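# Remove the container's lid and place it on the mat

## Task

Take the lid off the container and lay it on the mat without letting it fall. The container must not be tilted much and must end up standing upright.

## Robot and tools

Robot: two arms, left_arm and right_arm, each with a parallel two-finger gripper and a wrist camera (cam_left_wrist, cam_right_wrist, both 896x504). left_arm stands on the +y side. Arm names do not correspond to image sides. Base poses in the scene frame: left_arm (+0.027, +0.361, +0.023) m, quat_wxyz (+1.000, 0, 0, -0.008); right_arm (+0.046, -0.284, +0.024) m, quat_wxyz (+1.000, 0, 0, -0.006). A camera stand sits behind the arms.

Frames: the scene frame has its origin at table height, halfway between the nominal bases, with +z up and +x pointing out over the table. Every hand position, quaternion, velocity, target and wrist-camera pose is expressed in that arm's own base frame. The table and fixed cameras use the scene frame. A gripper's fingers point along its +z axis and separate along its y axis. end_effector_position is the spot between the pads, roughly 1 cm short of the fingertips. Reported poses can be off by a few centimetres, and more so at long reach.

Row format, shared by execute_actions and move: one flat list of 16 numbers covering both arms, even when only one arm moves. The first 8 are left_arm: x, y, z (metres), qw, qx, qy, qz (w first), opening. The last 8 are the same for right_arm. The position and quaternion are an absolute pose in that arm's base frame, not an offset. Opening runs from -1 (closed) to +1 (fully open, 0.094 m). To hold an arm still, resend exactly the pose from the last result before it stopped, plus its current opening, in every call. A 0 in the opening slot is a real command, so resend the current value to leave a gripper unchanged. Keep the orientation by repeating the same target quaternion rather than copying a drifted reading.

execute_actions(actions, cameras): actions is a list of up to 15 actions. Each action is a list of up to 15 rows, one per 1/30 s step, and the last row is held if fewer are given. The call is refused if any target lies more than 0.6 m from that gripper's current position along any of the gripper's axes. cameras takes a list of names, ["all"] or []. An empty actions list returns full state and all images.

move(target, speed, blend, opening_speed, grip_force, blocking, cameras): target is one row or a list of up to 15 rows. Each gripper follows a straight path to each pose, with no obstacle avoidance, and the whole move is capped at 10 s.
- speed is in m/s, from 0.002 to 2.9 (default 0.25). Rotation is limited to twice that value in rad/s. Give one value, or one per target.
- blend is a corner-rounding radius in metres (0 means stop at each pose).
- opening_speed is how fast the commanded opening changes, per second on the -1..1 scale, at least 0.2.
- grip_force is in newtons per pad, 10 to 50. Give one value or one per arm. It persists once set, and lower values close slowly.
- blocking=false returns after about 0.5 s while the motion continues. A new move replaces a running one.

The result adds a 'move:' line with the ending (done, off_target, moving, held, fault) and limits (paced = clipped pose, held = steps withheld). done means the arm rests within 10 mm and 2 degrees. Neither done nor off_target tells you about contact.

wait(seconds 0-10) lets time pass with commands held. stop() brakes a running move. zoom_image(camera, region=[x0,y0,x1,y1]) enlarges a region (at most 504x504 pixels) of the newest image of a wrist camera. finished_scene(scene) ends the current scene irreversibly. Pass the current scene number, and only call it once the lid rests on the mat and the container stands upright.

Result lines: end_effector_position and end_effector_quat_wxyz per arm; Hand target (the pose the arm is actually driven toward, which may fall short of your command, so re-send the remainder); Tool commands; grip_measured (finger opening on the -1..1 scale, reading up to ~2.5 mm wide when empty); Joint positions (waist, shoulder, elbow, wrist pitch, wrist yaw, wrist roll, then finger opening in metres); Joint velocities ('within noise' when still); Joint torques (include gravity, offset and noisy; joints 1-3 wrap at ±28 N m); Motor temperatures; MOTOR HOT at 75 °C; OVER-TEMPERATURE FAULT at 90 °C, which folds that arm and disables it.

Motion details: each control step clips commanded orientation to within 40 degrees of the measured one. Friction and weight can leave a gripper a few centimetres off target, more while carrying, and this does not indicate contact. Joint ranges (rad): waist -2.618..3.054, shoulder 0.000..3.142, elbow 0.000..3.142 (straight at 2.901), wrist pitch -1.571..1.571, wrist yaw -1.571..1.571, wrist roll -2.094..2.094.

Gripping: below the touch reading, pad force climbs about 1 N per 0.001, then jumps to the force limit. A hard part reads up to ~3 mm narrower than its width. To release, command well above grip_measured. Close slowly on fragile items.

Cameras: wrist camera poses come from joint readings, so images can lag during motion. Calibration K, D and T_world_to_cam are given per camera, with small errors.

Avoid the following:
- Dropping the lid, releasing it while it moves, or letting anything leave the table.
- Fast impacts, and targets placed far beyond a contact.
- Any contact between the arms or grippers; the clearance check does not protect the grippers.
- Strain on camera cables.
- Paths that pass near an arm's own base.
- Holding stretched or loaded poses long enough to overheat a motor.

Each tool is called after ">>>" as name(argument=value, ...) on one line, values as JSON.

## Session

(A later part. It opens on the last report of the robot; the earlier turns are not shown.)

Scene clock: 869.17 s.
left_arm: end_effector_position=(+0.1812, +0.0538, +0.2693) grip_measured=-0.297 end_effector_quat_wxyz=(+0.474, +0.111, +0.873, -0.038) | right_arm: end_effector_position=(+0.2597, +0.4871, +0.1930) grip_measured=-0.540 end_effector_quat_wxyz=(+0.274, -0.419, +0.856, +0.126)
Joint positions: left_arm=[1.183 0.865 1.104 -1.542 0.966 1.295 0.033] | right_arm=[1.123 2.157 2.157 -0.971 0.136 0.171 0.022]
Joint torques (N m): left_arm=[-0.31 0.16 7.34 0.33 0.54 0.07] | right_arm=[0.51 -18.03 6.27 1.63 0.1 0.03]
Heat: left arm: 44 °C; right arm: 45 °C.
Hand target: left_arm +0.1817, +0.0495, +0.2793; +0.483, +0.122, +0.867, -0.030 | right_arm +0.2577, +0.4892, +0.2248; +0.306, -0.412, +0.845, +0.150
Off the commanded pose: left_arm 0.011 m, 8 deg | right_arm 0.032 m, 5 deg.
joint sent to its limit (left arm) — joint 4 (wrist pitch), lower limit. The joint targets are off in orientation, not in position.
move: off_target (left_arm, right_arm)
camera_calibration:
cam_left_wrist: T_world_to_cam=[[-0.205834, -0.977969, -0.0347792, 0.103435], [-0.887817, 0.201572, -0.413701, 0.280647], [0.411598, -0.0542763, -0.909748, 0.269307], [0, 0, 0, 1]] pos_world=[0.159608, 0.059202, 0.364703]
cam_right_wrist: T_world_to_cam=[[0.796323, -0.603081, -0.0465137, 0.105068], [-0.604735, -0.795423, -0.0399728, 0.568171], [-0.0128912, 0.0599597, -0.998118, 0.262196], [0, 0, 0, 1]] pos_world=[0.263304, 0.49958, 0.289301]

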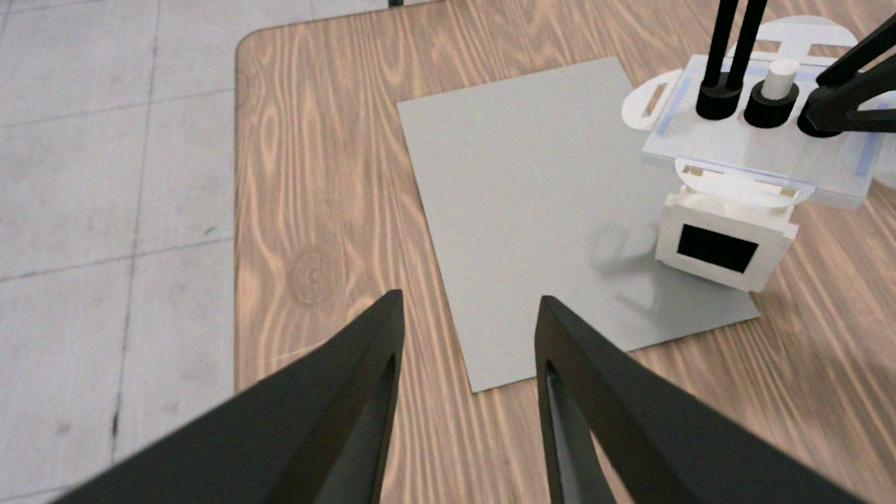

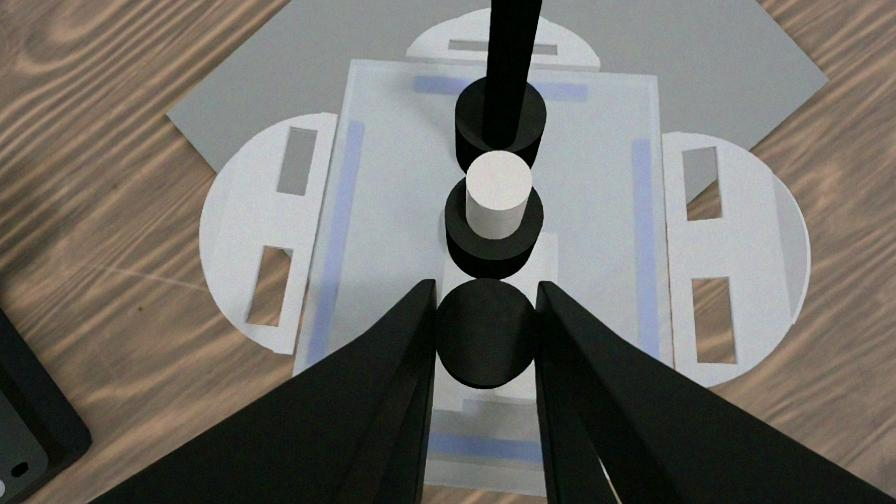

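>>> move(target=[[0.18,0.05,0.28,0.4924,0.1504,0.8529,-0.0868,-0.3,0.250,0.495,0.255,0.3074,-0.412,0.8446,0.1499,-1],[0.18,0.05,0.28,0.4924,0.1504,0.8529,-0.0868,-0.3,0.225,0.525,0.255,0.3074,-0.412,0.8446,0.1499,-1]], speed=0.05, cameras=["cam_left_wrist","cam_right_wrist"])

Scene clock: 874.17 s.
left_arm: end_effector_position=(+0.1812, +0.0538, +0.2693) grip_measured=-0.297 end_effector_quat_wxyz=(+0.474, +0.111, +0.873, -0.038) | right_arm: end_effector_position=(+0.2167, +0.5094, +0.2329) grip_measured=-0.540 end_effector_quat_wxyz=(+0.268, -0.428, +0.854, +0.128)
Joint positions: left_arm=[1.183 0.865 1.104 -1.542 0.966 1.295 0.033] | right_arm=[1.224 2.323 2.619 -1.287 0.176 0.243 0.022]
Joint torques (N m): left_arm=[-0.29 0.13 7.34 0.33 0.54 0.07] | right_arm=[0.34 -12.68 11.44 1.76 0.35 0.09]
Motor temperatures (°C): left_arm=[30 37 36 43 31 30 32] | right_arm=[30 36 37 45 28 31 33]
Heat: left arm: 43 °C; right arm: 45 °C.
Hand target: left_arm +0.1817, +0.0495, +0.2793; +0.483, +0.122, +0.867, -0.030 | right_arm +0.2240, +0.5228, +0.2552; +0.308, -0.411, +0.844, +0.152
Off the commanded pose: left_arm 0.011 m, 8 deg | right_arm 0.028 m, 6 deg.
joint sent to its limit (left arm) — joint 4 (wrist pitch), lower limit. The joint targets are off in orientation, not in position.
move: off_target (left_arm, right_arm)
camera_calibration:
cam_left_wrist: T_world_to_cam=[[-0.205834, -0.977969, -0.0347792, 0.103435], [-0.887817, 0.201572, -0.413701, 0.280647], [0.411598, -0.0542763, -0.909748, 0.269307], [0, 0, 0, 1]] pos_world=[0.159608, 0.059202, 0.364703]
cam_right_wrist: T_world_to_cam=[[0.807202, -0.588092, -0.0507237, 0.145584], [-0.5898, -0.807018, -0.0292998, 0.561617], [-0.023704, 0.0535677, -0.998283, 0.305781], [0, 0, 0, 1]] pos_world=[0.220974, 0.522471, 0.329096]

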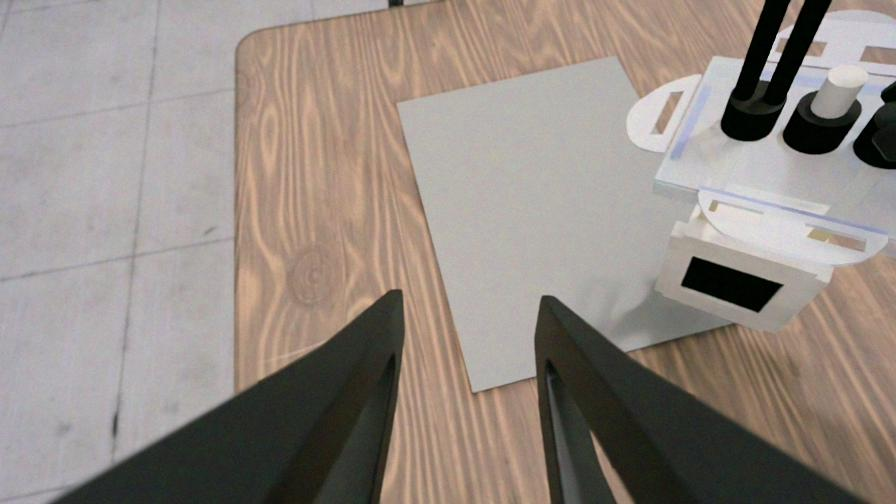

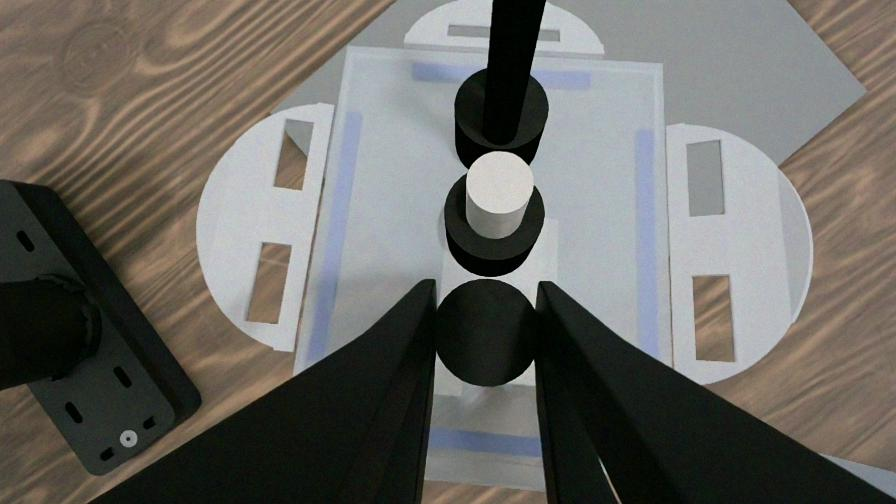

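>>> move(target=[[0.18,0.05,0.28,0.4924,0.1504,0.8529,-0.0868,-0.3,0.250,0.526,0.245,0.3074,-0.412,0.8446,0.1499,-1],[0.18,0.05,0.28,0.4924,0.1504,0.8529,-0.0868,-0.3,0.248,0.520,0.222,0.3074,-0.412,0.8446,0.1499,-1]], speed=0.04, cameras=["cam_left_wrist","cam_right_wrist"])

Scene clock: 879.30 s.
left_arm: end_effector_position=(+0.1812, +0.0538, +0.2693) grip_measured=-0.297 end_effector_quat_wxyz=(+0.474, +0.111, +0.873, -0.038) | right_arm: end_effector_position=(+0.2442, +0.5228, +0.1926) grip_measured=-0.540 end_effector_quat_wxyz=(+0.282, -0.422, +0.852, +0.130)
Joint positions: left_arm=[1.183 0.865 1.104 -1.542 0.966 1.295 0.033] | right_arm=[1.185 2.293 2.37 -1.037 0.171 0.212 0.022]
Joint torques (N m): left_arm=[-0.29 0.14 7.35 0.33 0.55 0.08] | right_arm=[-0.62 -18.88 5.96 1.52 0.09 -0.03]
Heat: left arm: 43 °C; right arm: 45 °C.
Hand target: left_arm +0.1817, +0.0495, +0.2793; +0.483, +0.122, +0.867, -0.030 | right_arm +0.2477, +0.5195, +0.2217; +0.307, -0.412, +0.845, +0.149
Off the commanded pose: left_arm 0.011 m, 8 deg | right_arm 0.030 m, 4 deg.
joint sent to its limit (left arm) — joint 4 (wrist pitch), lower limit. The joint targets are off in orientation, not in position.
move: off_target (left_arm, right_arm)
camera_calibration:
cam_left_wrist: T_world_to_cam=[[-0.205834, -0.977969, -0.0347792, 0.103435], [-0.887817, 0.201572, -0.413701, 0.280647], [0.411598, -0.0542763, -0.909748, 0.269307], [0, 0, 0, 1]] pos_world=[0.159608, 0.059202, 0.364703]
cam_right_wrist: T_world_to_cam=[[0.801856, -0.595817, -0.0450389, 0.133459], [-0.597516, -0.799725, -0.0584406, 0.591165], [-0.00119882, 0.0737724, -0.997274, 0.249234], [0, 0, 0, 1]] pos_world=[0.246514, 0.5339, 0.289114]

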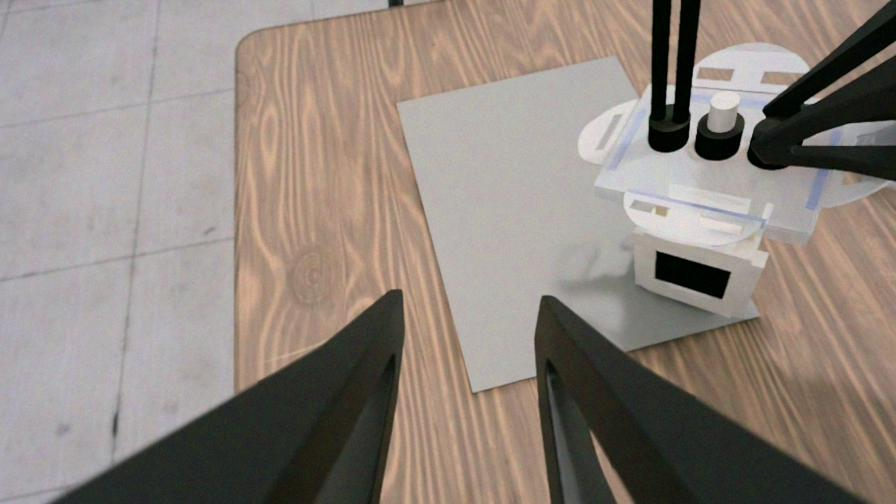

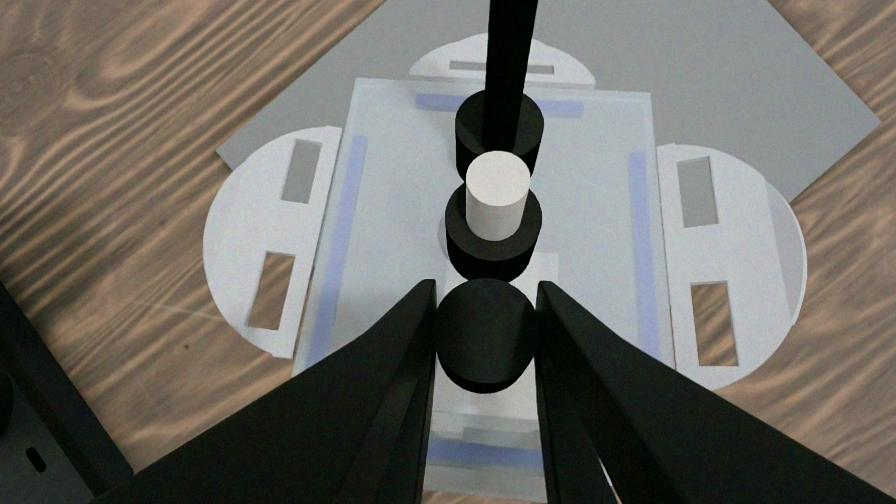

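>>> move(target=[[0.18,0.05,0.28,0.4924,0.1504,0.8529,-0.0868,-0.3,0.246,0.521,0.205,0.3074,-0.412,0.8446,0.1499,-1]], speed=0.03, cameras=["cam_left_wrist","cam_right_wrist"])

Scene clock: 883.00 s.
left_arm: end_effector_position=(+0.1812, +0.0538, +0.2693) grip_measured=-0.297 end_effector_quat_wxyz=(+0.474, +0.111, +0.873, -0.038) | right_arm: end_effector_position=(+0.2470, +0.5259, +0.1915) grip_measured=-0.540 end_effector_quat_wxyz=(+0.300, -0.415, +0.847, +0.142)
Joint positions: left_arm=[1.183 0.865 1.104 -1.542 0.966 1.295 0.033] | right_arm=[1.185 2.245 2.257 -0.926 0.179 0.212 0.022]
Joint torques (N m): left_arm=[-0.31 0.14 7.34 0.33 0.54 0.08] | right_arm=[-0.23 -17.09 5.45 1.38 0.03 0.02]
Heat: left arm: 43 °C; right arm: 45 °C.
Hand target: left_arm +0.1817, +0.0495, +0.2793; +0.483, +0.122, +0.867, -0.030 | right_arm +0.2461, +0.5211, +0.2049; +0.307, -0.412, +0.845, +0.150
Off the commanded pose: left_arm 0.011 m, 8 deg | right_arm 0.014 m, 1 deg.
joint sent to its limit (left arm) — joint 4 (wrist pitch), lower limit. The joint targets are off in orientation, not in position.
move: off_target (left_arm, right_arm)
camera_calibration:
cam_left_wrist: T_world_to_cam=[[-0.205834, -0.977969, -0.0347792, 0.103435], [-0.887817, 0.201572, -0.413701, 0.280647], [0.411598, -0.0542763, -0.909748, 0.269307], [0, 0, 0, 1]] pos_world=[0.159608, 0.059202, 0.364703]
cam_right_wrist: T_world_to_cam=[[0.800262, -0.597533, -0.0503566, 0.135393], [-0.599255, -0.793854, -0.103395, 0.601105], [0.0218062, 0.11292, -0.993365, 0.220847], [0, 0, 0, 1]] pos_world=[0.247049, 0.533153, 0.288351]

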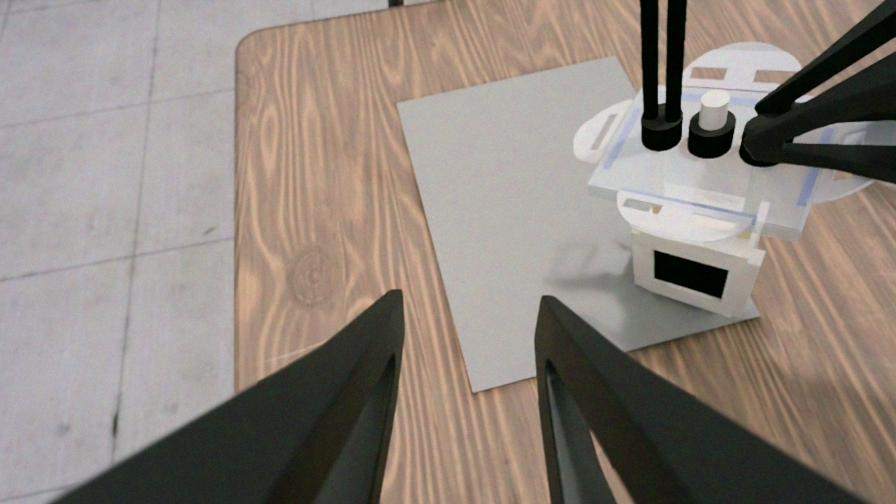

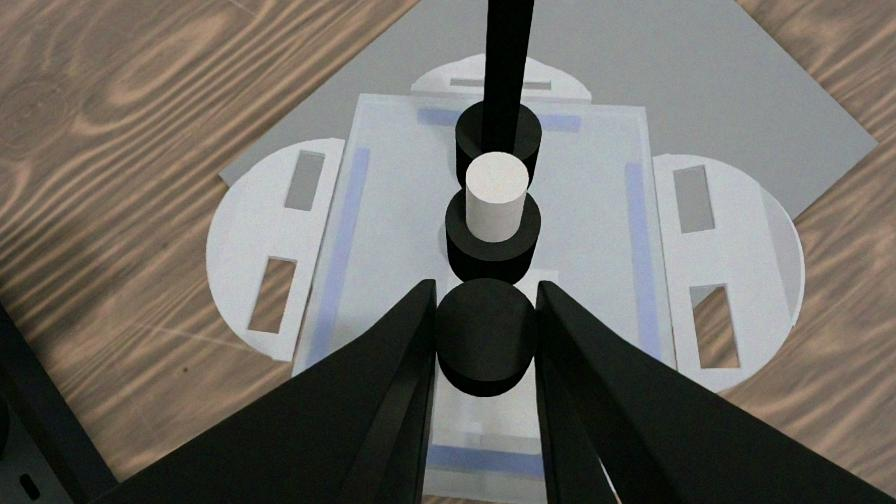

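>>> move(target=[[0.18,0.05,0.28,0.4924,0.1504,0.8529,-0.0868,-0.3,0.246,0.521,0.18,0.3074,-0.412,0.8446,0.1499,-1]], speed=0.03, cameras=["cam_left_wrist","cam_right_wrist"])

Scene clock: 886.30 s.
left_arm: end_effector_position=(+0.1812, +0.0538, +0.2693) grip_measured=-0.297 end_effector_quat_wxyz=(+0.474, +0.111, +0.873, -0.038) | right_arm: end_effector_position=(+0.2523, +0.5332, +0.1896) grip_measured=-0.540 end_effector_quat_wxyz=(+0.330, -0.405, +0.837, +0.161)
Joint positions: left_arm=[1.183 0.865 1.104 -1.542 0.966 1.295 0.033] | right_arm=[1.185 2.198 2.121 -0.763 0.191 0.211 0.022]
Joint torques (N m): left_arm=[-0.29 0.14 7.35 0.33 0.54 0.07] | right_arm=[-0.27 -15.17 4.86 1.03 -0.1 0.04]
Heat: left arm: 42 °C; right arm: 45 °C.
Hand target: left_arm +0.1817, +0.0495, +0.2793; +0.483, +0.122, +0.867, -0.030 | right_arm +0.2462, +0.5214, +0.1803; +0.307, -0.412, +0.845, +0.150
Off the commanded pose: left_arm 0.011 m, 8 deg | right_arm 0.017 m, 3 deg.
joint sent to its limit (left arm) — joint 4 (wrist pitch), lower limit. The joint targets are off in orientation, not in position.
move: off_target (left_arm, right_arm)
camera_calibration:
cam_left_wrist: T_world_to_cam=[[-0.205834, -0.977969, -0.0347792, 0.103435], [-0.887817, 0.201572, -0.413701, 0.280647], [0.411598, -0.0542763, -0.909748, 0.269307], [0, 0, 0, 1]] pos_world=[0.159608, 0.059202, 0.364703]
cam_right_wrist: T_world_to_cam=[[0.798316, -0.599295, -0.0594806, 0.138615], [-0.59922, -0.780553, -0.177969, 0.61698], [0.060228, 0.177717, -0.982237, 0.171722], [0, 0, 0, 1]] pos_world=[0.248706, 0.534139, 0.28672]

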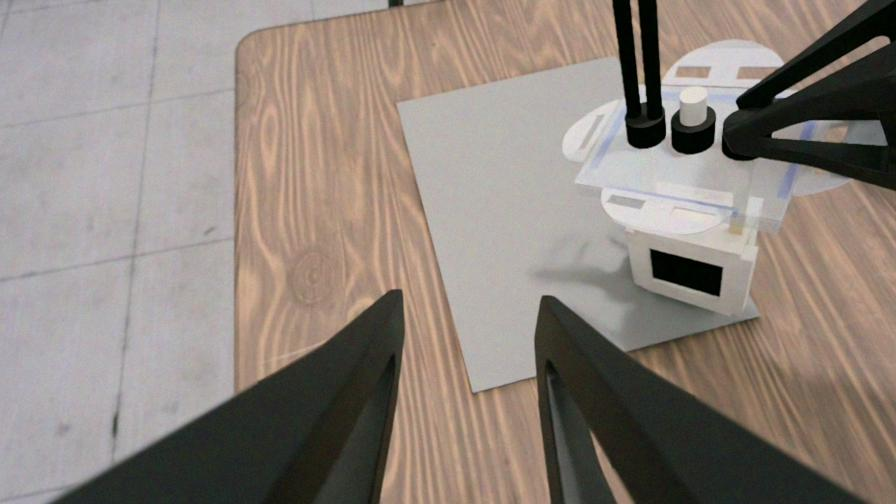

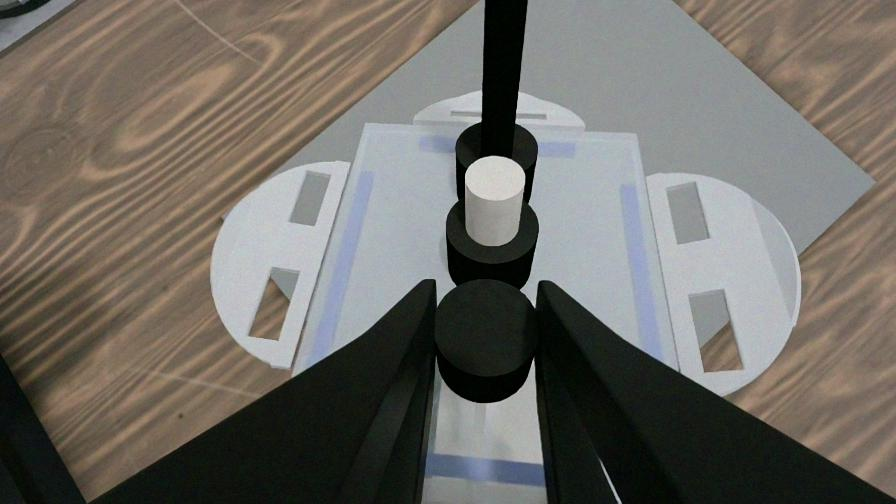

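>>> move(target=[[0.18,0.05,0.28,0.4924,0.1504,0.8529,-0.0868,-0.3,0.243,0.515,0.16,0.3074,-0.412,0.8446,0.1499,-1]], speed=0.03, cameras=["cam_left_wrist","cam_right_wrist"])

>>> zoom_image(camera="cam_left_wrist", region=[500, 60, 896, 340])

Scene clock: 890.50 s.
left_arm: end_effector_position=(+0.1812, +0.0538, +0.2693) grip_measured=-0.297 end_effector_quat_wxyz=(+0.474, +0.111, +0.873, -0.038) | right_arm: end_effector_position=(+0.2540, +0.5335, +0.1883) grip_measured=-0.540 end_effector_quat_wxyz=(+0.353, -0.397, +0.829, +0.176)
Joint positions: left_arm=[1.183 0.865 1.104 -1.542 0.966 1.295 0.033] | right_arm=[1.185 2.143 1.988 -0.625 0.199 0.209 0.022]
Joint torques (N m): left_arm=[-0.31 0.12 7.34 0.32 0.53 0.08] | right_arm=[-0.17 -13.6 4.37 0.74 -0.17 0.08]
Heat: left arm: 42 °C; right arm: 44 °C.
Hand target: left_arm +0.1817, +0.0495, +0.2793; +0.483, +0.122, +0.867, -0.030 | right_arm +0.2435, +0.5158, +0.1612; +0.308, -0.411, +0.845, +0.150
Off the commanded pose: left_arm 0.011 m, 8 deg | right_arm 0.036 m, 7 deg.
joint sent to its limit (left arm) — joint 4 (wrist pitch), lower limit. The joint targets are off in orientation, not in position.
move: off_target (left_arm, right_arm)
camera_calibration:
cam_left_wrist: T_world_to_cam=[[-0.205834, -0.977969, -0.0347792, 0.103435], [-0.887817, 0.201572, -0.413701, 0.280647], [0.411598, -0.0542763, -0.909748, 0.269307], [0, 0, 0, 1]] pos_world=[0.159608, 0.059202, 0.364703]
cam_right_wrist: T_world_to_cam=[[0.797192, -0.599887, -0.0679719, 0.139465], [-0.597122, -0.766853, -0.235331, 0.621022], [0.0890477, 0.228192, -0.969535, 0.133624], [0, 0, 0, 1]] pos_world=[0.247747, 0.529404, 0.285179]

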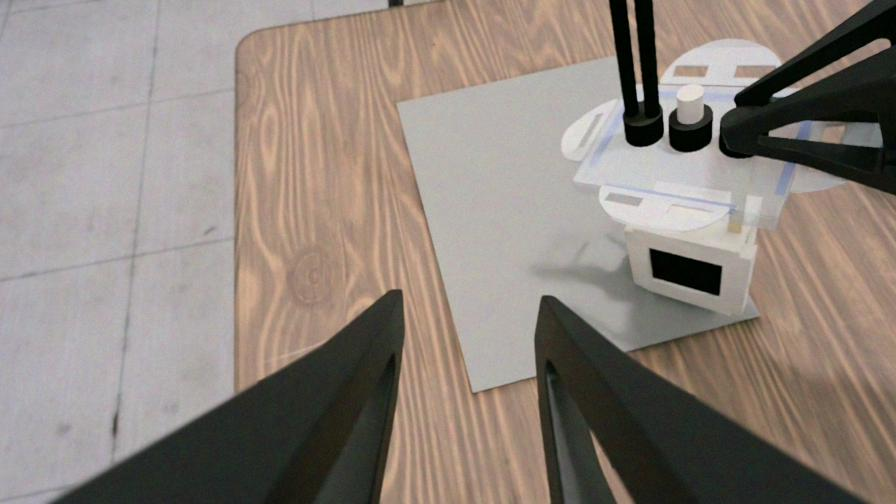

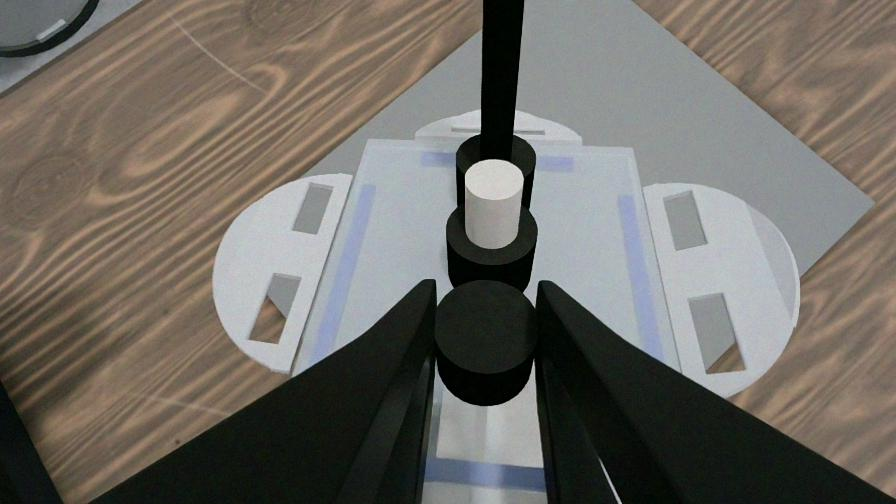

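Scaled by 1.273 from the camera's 896x504 image, which has a finer 1280x720 frame.

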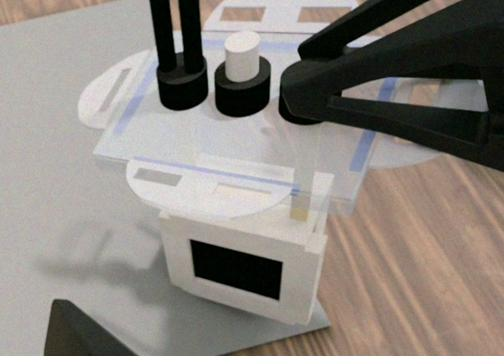

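>>> move(target=[[0.18,0.05,0.28,0.4924,0.1504,0.8529,-0.0868,-0.3,0.225,0.500,0.175,0.3074,-0.412,0.8446,0.1499,-1]], speed=0.03, cameras=["cam_left_wrist","cam_right_wrist"])

Scene clock: 896.20 s.
left_arm: end_effector_position=(+0.1812, +0.0538, +0.2693) grip_measured=-0.297 end_effector_quat_wxyz=(+0.474, +0.111, +0.873, -0.038) | right_arm: end_effector_position=(+0.2422, +0.5197, +0.1907) grip_measured=-0.540 end_effector_quat_wxyz=(+0.348, -0.400, +0.830, +0.171)
Joint positions: left_arm=[1.183 0.865 1.104 -1.542 0.966 1.295 0.033] | right_arm=[1.198 2.077 1.906 -0.625 0.209 0.216 0.022]
Joint torques (N m): left_arm=[-0.32 0.12 7.32 0.32 0.54 0.06] | right_arm=[0.77 -14.8 4.98 0.57 -0.1 0.19]
Heat: left arm: 42 °C; right arm: 43 °C.
Hand target: left_arm +0.1817, +0.0495, +0.2793; +0.483, +0.122, +0.867, -0.030 | right_arm +0.2261, +0.5011, +0.1757; +0.308, -0.412, +0.844, +0.150
Off the commanded pose: left_arm 0.011 m, 8 deg | right_arm 0.030 m, 6 deg.
joint sent to its limit (left arm) — joint 4 (wrist pitch), lower limit. The joint targets are off in orientation, not in position.
move: off_target (left_arm, right_arm)
camera_calibration:
cam_left_wrist: T_world_to_cam=[[-0.205834, -0.977969, -0.0347792, 0.103435], [-0.887817, 0.201572, -0.413701, 0.280647], [0.411598, -0.0542763, -0.909748, 0.269307], [0, 0, 0, 1]] pos_world=[0.159608, 0.059202, 0.364703]
cam_right_wrist: T_world_to_cam=[[0.798174, -0.599262, -0.0616637, 0.138987], [-0.596321, -0.7714, -0.222132, 0.603578], [0.085548, 0.214072, -0.973065, 0.149032], [0, 0, 0, 1]] pos_world=[0.236241, 0.516986, 0.287662]

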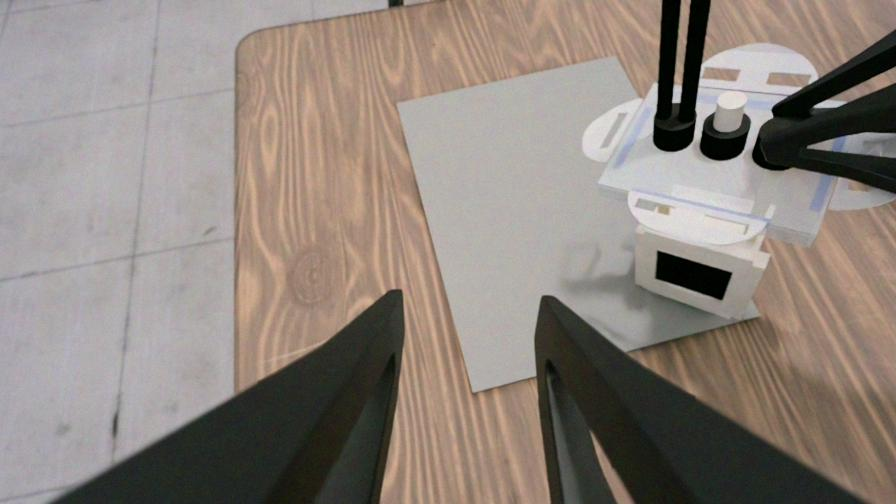

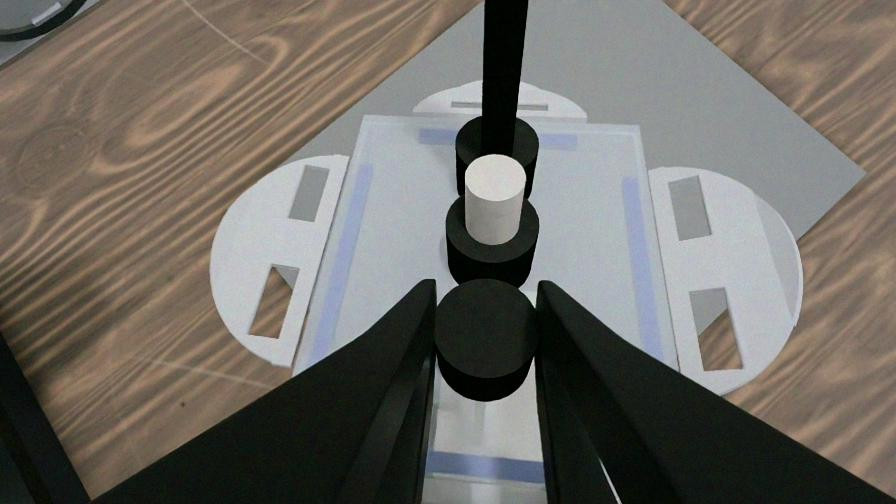

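>>> move(target=[[0.18,0.05,0.28,0.4924,0.1504,0.8529,-0.0868,-0.3,0.205,0.476,0.170,0.3074,-0.412,0.8446,0.1499,-1]], speed=0.03, cameras=["cam_left_wrist","cam_right_wrist"])

Scene clock: 899.00 s.
left_arm: end_effector_position=(+0.1812, +0.0538, +0.2693) grip_measured=-0.297 end_effector_quat_wxyz=(+0.474, +0.111, +0.873, -0.038) | right_arm: end_effector_position=(+0.2180, +0.4923, +0.1881) grip_measured=-0.540 end_effector_quat_wxyz=(+0.343, -0.402, +0.832, +0.168)
Joint positions: left_arm=[1.183 0.865 1.104 -1.542 0.966 1.295 0.033] | right_arm=[1.226 1.942 1.711 -0.582 0.224 0.238 0.022]
Joint torques (N m): left_arm=[-0.32 0.13 7.34 0.34 0.55 0.07] | right_arm=[0.57 -12.55 4.88 0.78 -0.08 0.17]
Heat: left arm: 42 °C; right arm: 43 °C.
Hand target: left_arm +0.1817, +0.0495, +0.2793; +0.483, +0.122, +0.867, -0.030 | right_arm +0.2055, +0.4767, +0.1706; +0.308, -0.412, +0.844, +0.150
Off the commanded pose: left_arm 0.011 m, 8 deg | right_arm 0.028 m, 5 deg.
joint sent to its limit (left arm) — joint 4 (wrist pitch), lower limit. The joint targets are off in orientation, not in position.
move: off_target (left_arm, right_arm)
camera_calibration:
cam_left_wrist: T_world_to_cam=[[-0.205834, -0.977969, -0.0347792, 0.103435], [-0.887817, 0.201572, -0.413701, 0.280647], [0.411598, -0.0542763, -0.909748, 0.269307], [0, 0, 0, 1]] pos_world=[0.159608, 0.059202, 0.364703]
cam_right_wrist: T_world_to_cam=[[0.799077, -0.598013, -0.0621095, 0.141074], [-0.596299, -0.775082, -0.208985, 0.566813], [0.0768355, 0.204031, -0.975945, 0.161825], [0, 0, 0, 1]] pos_world=[0.212828, 0.490673, 0.28515]

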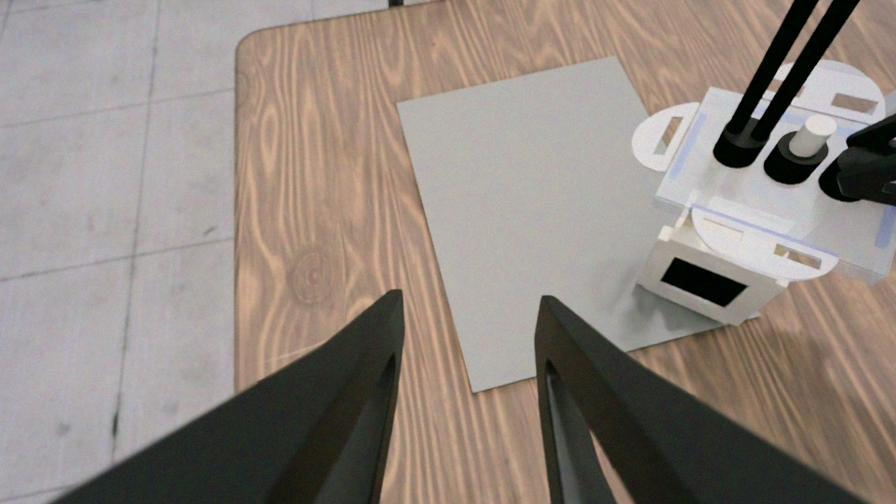

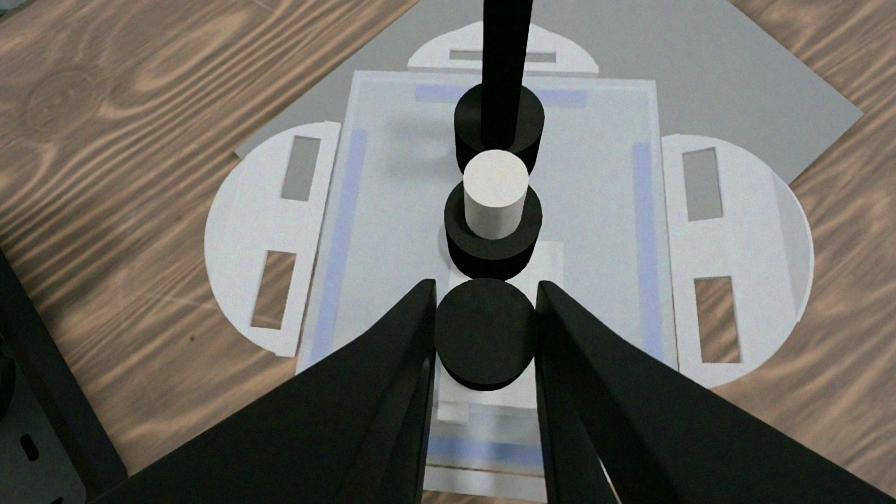

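>>> move(target=[[0.18,0.05,0.28,0.4924,0.1504,0.8529,-0.0868,-0.3,0.192,0.460,0.165,0.3074,-0.412,0.8446,0.1499,-1]], speed=0.03, cameras=["cam_left_wrist","cam_right_wrist"])

>>> zoom_image(camera="cam_left_wrist", region=[500, 60, 896, 380])

Scene clock: 902.57 s.
left_arm: end_effector_position=(+0.1812, +0.0538, +0.2693) grip_measured=-0.297 end_effector_quat_wxyz=(+0.474, +0.111, +0.873, -0.038) | right_arm: end_effector_position=(+0.2042, +0.4747, +0.1837) grip_measured=-0.540 end_effector_quat_wxyz=(+0.341, -0.402, +0.833, +0.167)
Joint positions: left_arm=[1.183 0.865 1.104 -1.542 0.966 1.295 0.033] | right_arm=[1.244 1.862 1.591 -0.551 0.236 0.253 0.022]
Joint torques (N m): left_arm=[-0.32 0.12 7.35 0.33 0.54 0.07] | right_arm=[0.55 -11.4 4.86 0.87 -0.11 0.18]
Heat: left arm: 42 °C; right arm: 43 °C.
Hand target: left_arm +0.1817, +0.0495, +0.2793; +0.483, +0.122, +0.867, -0.030 | right_arm +0.1926, +0.4605, +0.1657; +0.308, -0.412, +0.845, +0.150
Off the commanded pose: left_arm 0.011 m, 8 deg | right_arm 0.027 m, 5 deg.
joint sent to its limit (left arm) — joint 4 (wrist pitch), lower limit. The joint targets are off in orientation, not in position.
move: off_target (left_arm, right_arm)
camera_calibration:
cam_left_wrist: T_world_to_cam=[[-0.205834, -0.977969, -0.0347792, 0.103435], [-0.887817, 0.201572, -0.413701, 0.280647], [0.411598, -0.0542763, -0.909748, 0.269307], [0, 0, 0, 1]] pos_world=[0.159608, 0.059202, 0.364703]
cam_right_wrist: T_world_to_cam=[[0.79798, -0.599544, -0.0614434, 0.142056], [-0.598058, -0.77512, -0.203753, 0.543405], [0.0745327, 0.199337, -0.977092, 0.165078], [0, 0, 0, 1]] pos_world=[0.199326, 0.473467, 0.280745]

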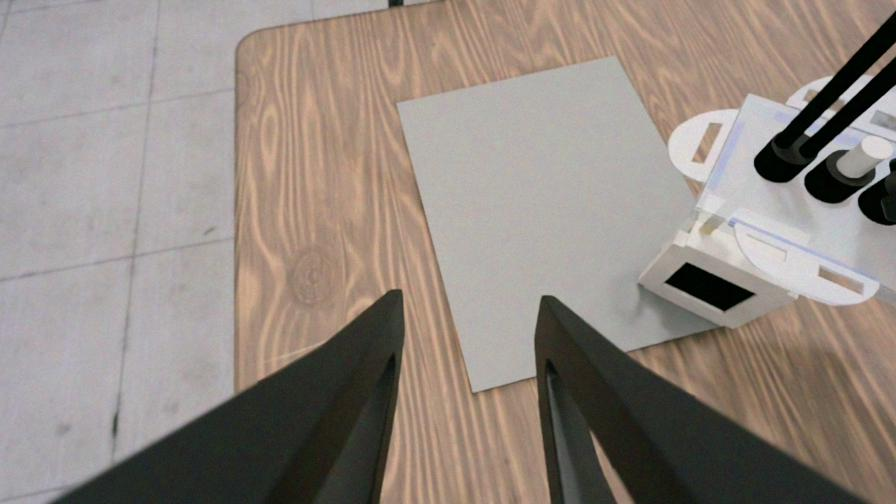

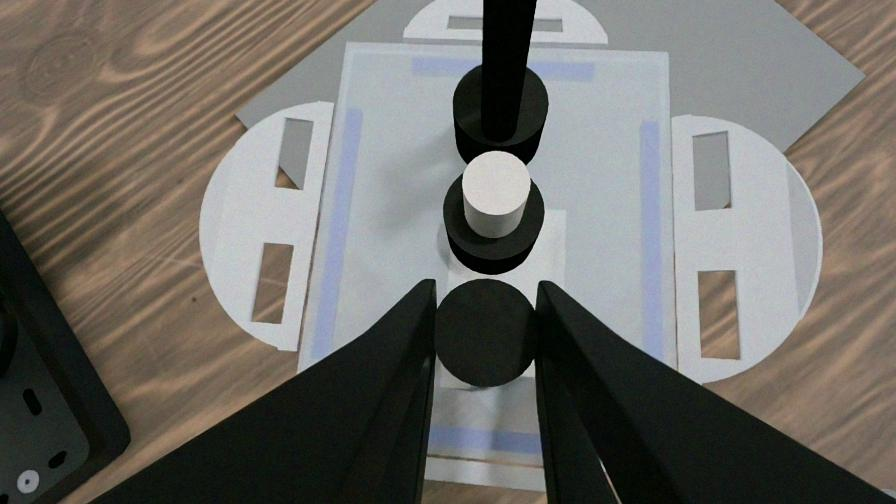

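Scaled by 1.273 from the camera's 896x504 image, which has a finer 1280x720 frame.

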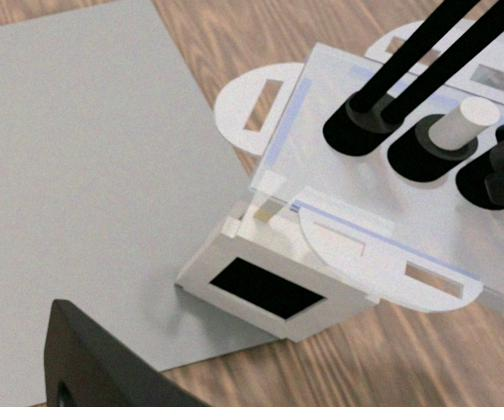

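>>> move(target=[[0.18,0.05,0.28,0.4924,0.1504,0.8529,-0.0868,-0.3,0.187,0.453,0.155,0.3074,-0.412,0.8446,0.1499,-1]], speed=0.03, cameras=["cam_left_wrist","cam_right_wrist"])

>>> zoom_image(camera="cam_left_wrist", region=[500, 60, 896, 380])

Scene clock: 905.57 s.
left_arm: end_effector_position=(+0.1812, +0.0538, +0.2693) grip_measured=-0.297 end_effector_quat_wxyz=(+0.474, +0.111, +0.873, -0.038) | right_arm: end_effector_position=(+0.2007, +0.4705, +0.1821) grip_measured=-0.540 end_effector_quat_wxyz=(+0.350, -0.398, +0.830, +0.174)
Joint positions: left_arm=[1.183 0.865 1.104 -1.542 0.966 1.295 0.033] | right_arm=[1.251 1.826 1.52 -0.491 0.244 0.257 0.022]
Joint torques (N m): left_arm=[-0.29 0.14 7.31 0.33 0.54 0.08] | right_arm=[0.55 -10.44 4.63 0.76 -0.11 0.19]
Heat: left arm: 42 °C; right arm: 43 °C.
Hand target: left_arm +0.1817, +0.0495, +0.2793; +0.483, +0.122, +0.867, -0.030 | right_arm +0.1877, +0.4535, +0.1562; +0.308, -0.411, +0.845, +0.150
Off the commanded pose: left_arm 0.011 m, 8 deg | right_arm 0.035 m, 6 deg.
joint sent to its limit (left arm) — joint 4 (wrist pitch), lower limit. The joint targets are off in orientation, not in position.
move: off_target (left_arm, right_arm)
camera_calibration:
cam_left_wrist: T_world_to_cam=[[-0.205834, -0.977969, -0.0347792, 0.103435], [-0.887817, 0.201572, -0.413701, 0.280647], [0.411598, -0.0542763, -0.909748, 0.269307], [0, 0, 0, 1]] pos_world=[0.159608, 0.059202, 0.364703]
cam_right_wrist: T_world_to_cam=[[0.797828, -0.599169, -0.0668344, 0.143032], [-0.596771, -0.769122, -0.228727, 0.539147], [0.0856424, 0.22237, -0.971194, 0.150531], [0, 0, 0, 1]] pos_world=[0.194741, 0.466897, 0.279072]

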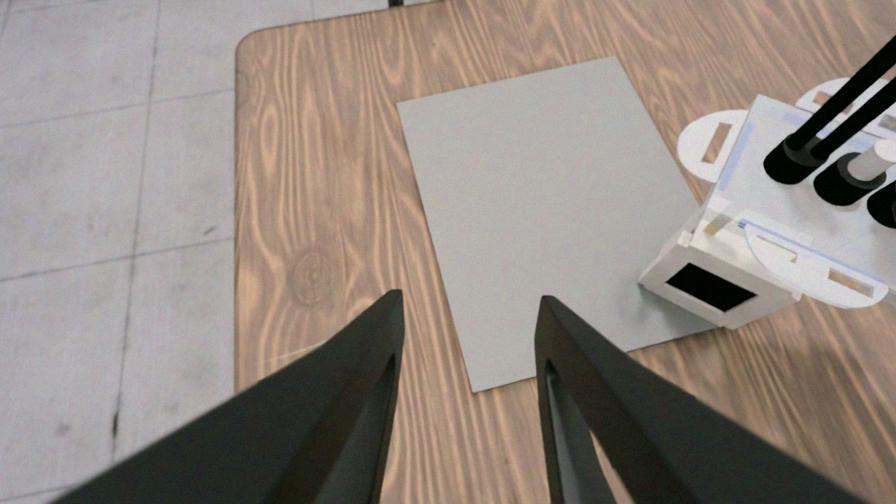

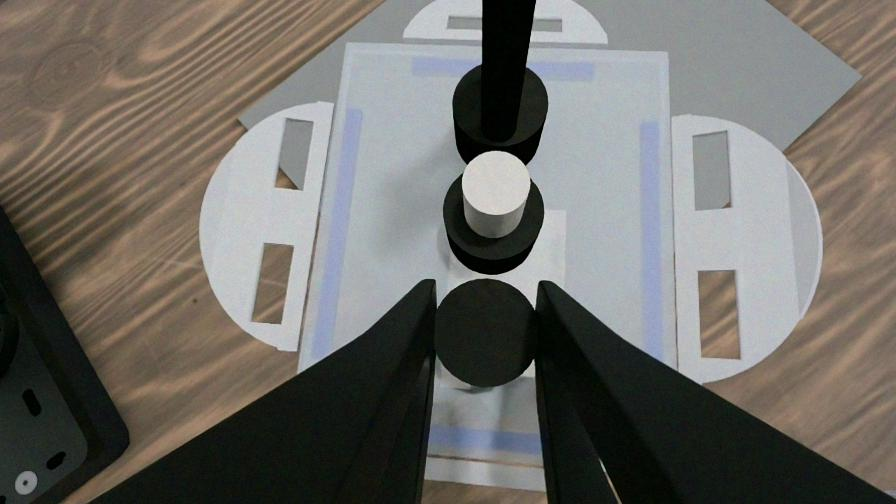

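Scaled by 1.273 from the camera's 896x504 image, which has a finer 1280x720 frame.

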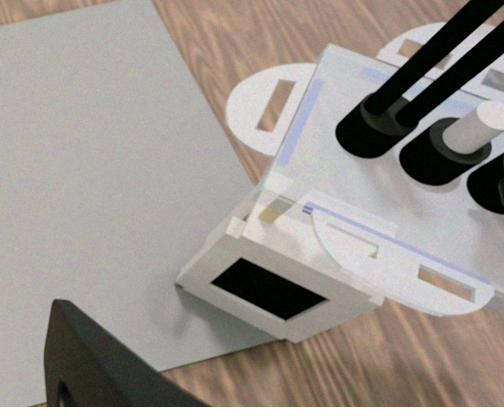

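>>> move(target=[[0.18,0.05,0.28,0.4924,0.1504,0.8529,-0.0868,-0.3,0.197,0.466,0.165,0.3074,-0.412,0.8446,0.1499,-1]], speed=0.03)

>>> move(target=[[0.18,0.05,0.28,0.4924,0.1504,0.8529,-0.0868,-0.3,0.197,0.466,0.165,0.3074,-0.412,0.8446,0.1499,-0.2]], opening_speed=0.3, cameras=["cam_left_wrist","cam_right_wrist"])

Scene clock: 908.63 s.
left_arm: end_effector_position=(+0.1812, +0.0538, +0.2693) grip_measured=-0.297 end_effector_quat_wxyz=(+0.474, +0.111, +0.873, -0.038) | right_arm: end_effector_position=(+0.1984, +0.4684, +0.1833) grip_measured=-0.540 end_effector_quat_wxyz=(+0.337, -0.404, +0.834, +0.166)
Joint positions: left_arm=[1.183 0.865 1.104 -1.542 0.966 1.295 0.033] | right_arm=[1.251 1.837 1.563 -0.557 0.235 0.257 0.022]
Joint torques (N m): left_arm=[-0.31 0.13 7.32 0.33 0.54 0.07] | right_arm=[-0.59 -7.27 9.43 0.9 -0.13 0.08]
Heat: left arm: 41 °C; right arm: 42 °C.
Hand target: left_arm +0.1817, +0.0495, +0.2793; +0.483, +0.122, +0.867, -0.030 | right_arm +0.1968, +0.4655, +0.1655; +0.308, -0.412, +0.844, +0.151
Off the commanded pose: left_arm 0.011 m, 8 deg | right_arm 0.019 m, 4 deg.
joint sent to its limit (left arm) — joint 4 (wrist pitch), lower limit. The joint targets are off in orientation, not in position.
move: off_target (left_arm, right_arm)

Scene clock: 911.50 s.
left_arm: end_effector_position=(+0.1812, +0.0538, +0.2693) grip_measured=-0.297 end_effector_quat_wxyz=(+0.474, +0.111, +0.873, -0.038) | right_arm: end_effector_position=(+0.1958, +0.4647, +0.1759) grip_measured=-0.202 end_effector_quat_wxyz=(+0.323, -0.410, +0.838, +0.158)
Joint positions: left_arm=[1.183 0.865 1.104 -1.542 0.966 1.295 0.033] | right_arm=[1.251 1.843 1.564 -0.585 0.227 0.257 0.037]
Joint torques (N m): left_arm=[-0.27 0.13 7.34 0.34 0.55 0.07] | right_arm=[-0.51 -7.66 9.51 1.13 -0.04 0.07]
Heat: left arm: 41 °C; right arm: 42 °C.
Hand target: left_arm +0.1817, +0.0495, +0.2793; +0.483, +0.122, +0.867, -0.030 | right_arm +0.1968, +0.4657, +0.1650; +0.308, -0.412, +0.844, +0.150
Off the commanded pose: left_arm 0.011 m, 8 deg | right_arm 0.011 m, 2 deg.
joint sent to its limit (left arm) — joint 4 (wrist pitch), lower limit. The joint targets are off in orientation, not in position.
move: off_target (left_arm, right_arm)
camera_calibration:
cam_left_wrist: T_world_to_cam=[[-0.205834, -0.977969, -0.0347792, 0.103435], [-0.887817, 0.201572, -0.413701, 0.280647], [0.411598, -0.0542763, -0.909748, 0.269307], [0, 0, 0, 1]] pos_world=[0.159608, 0.059202, 0.364703]
cam_right_wrist: T_world_to_cam=[[0.80248, -0.593877, -0.0577536, 0.138113], [-0.594494, -0.787512, -0.162484, 0.526856], [0.0510141, 0.164725, -0.985019, 0.182151], [0, 0, 0, 1]] pos_world=[0.193087, 0.466922, 0.273005]

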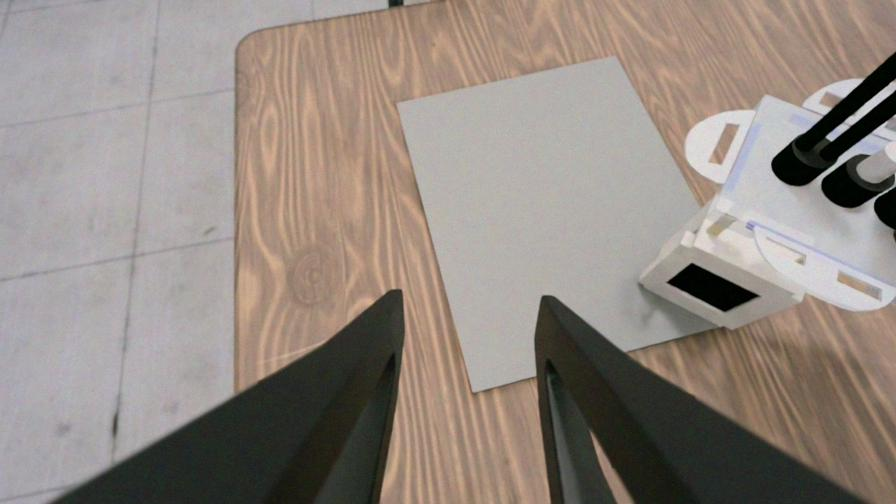

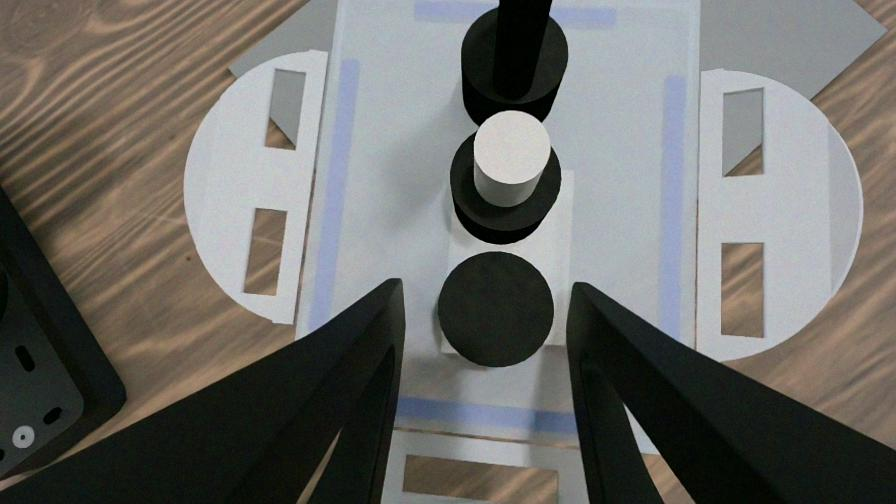

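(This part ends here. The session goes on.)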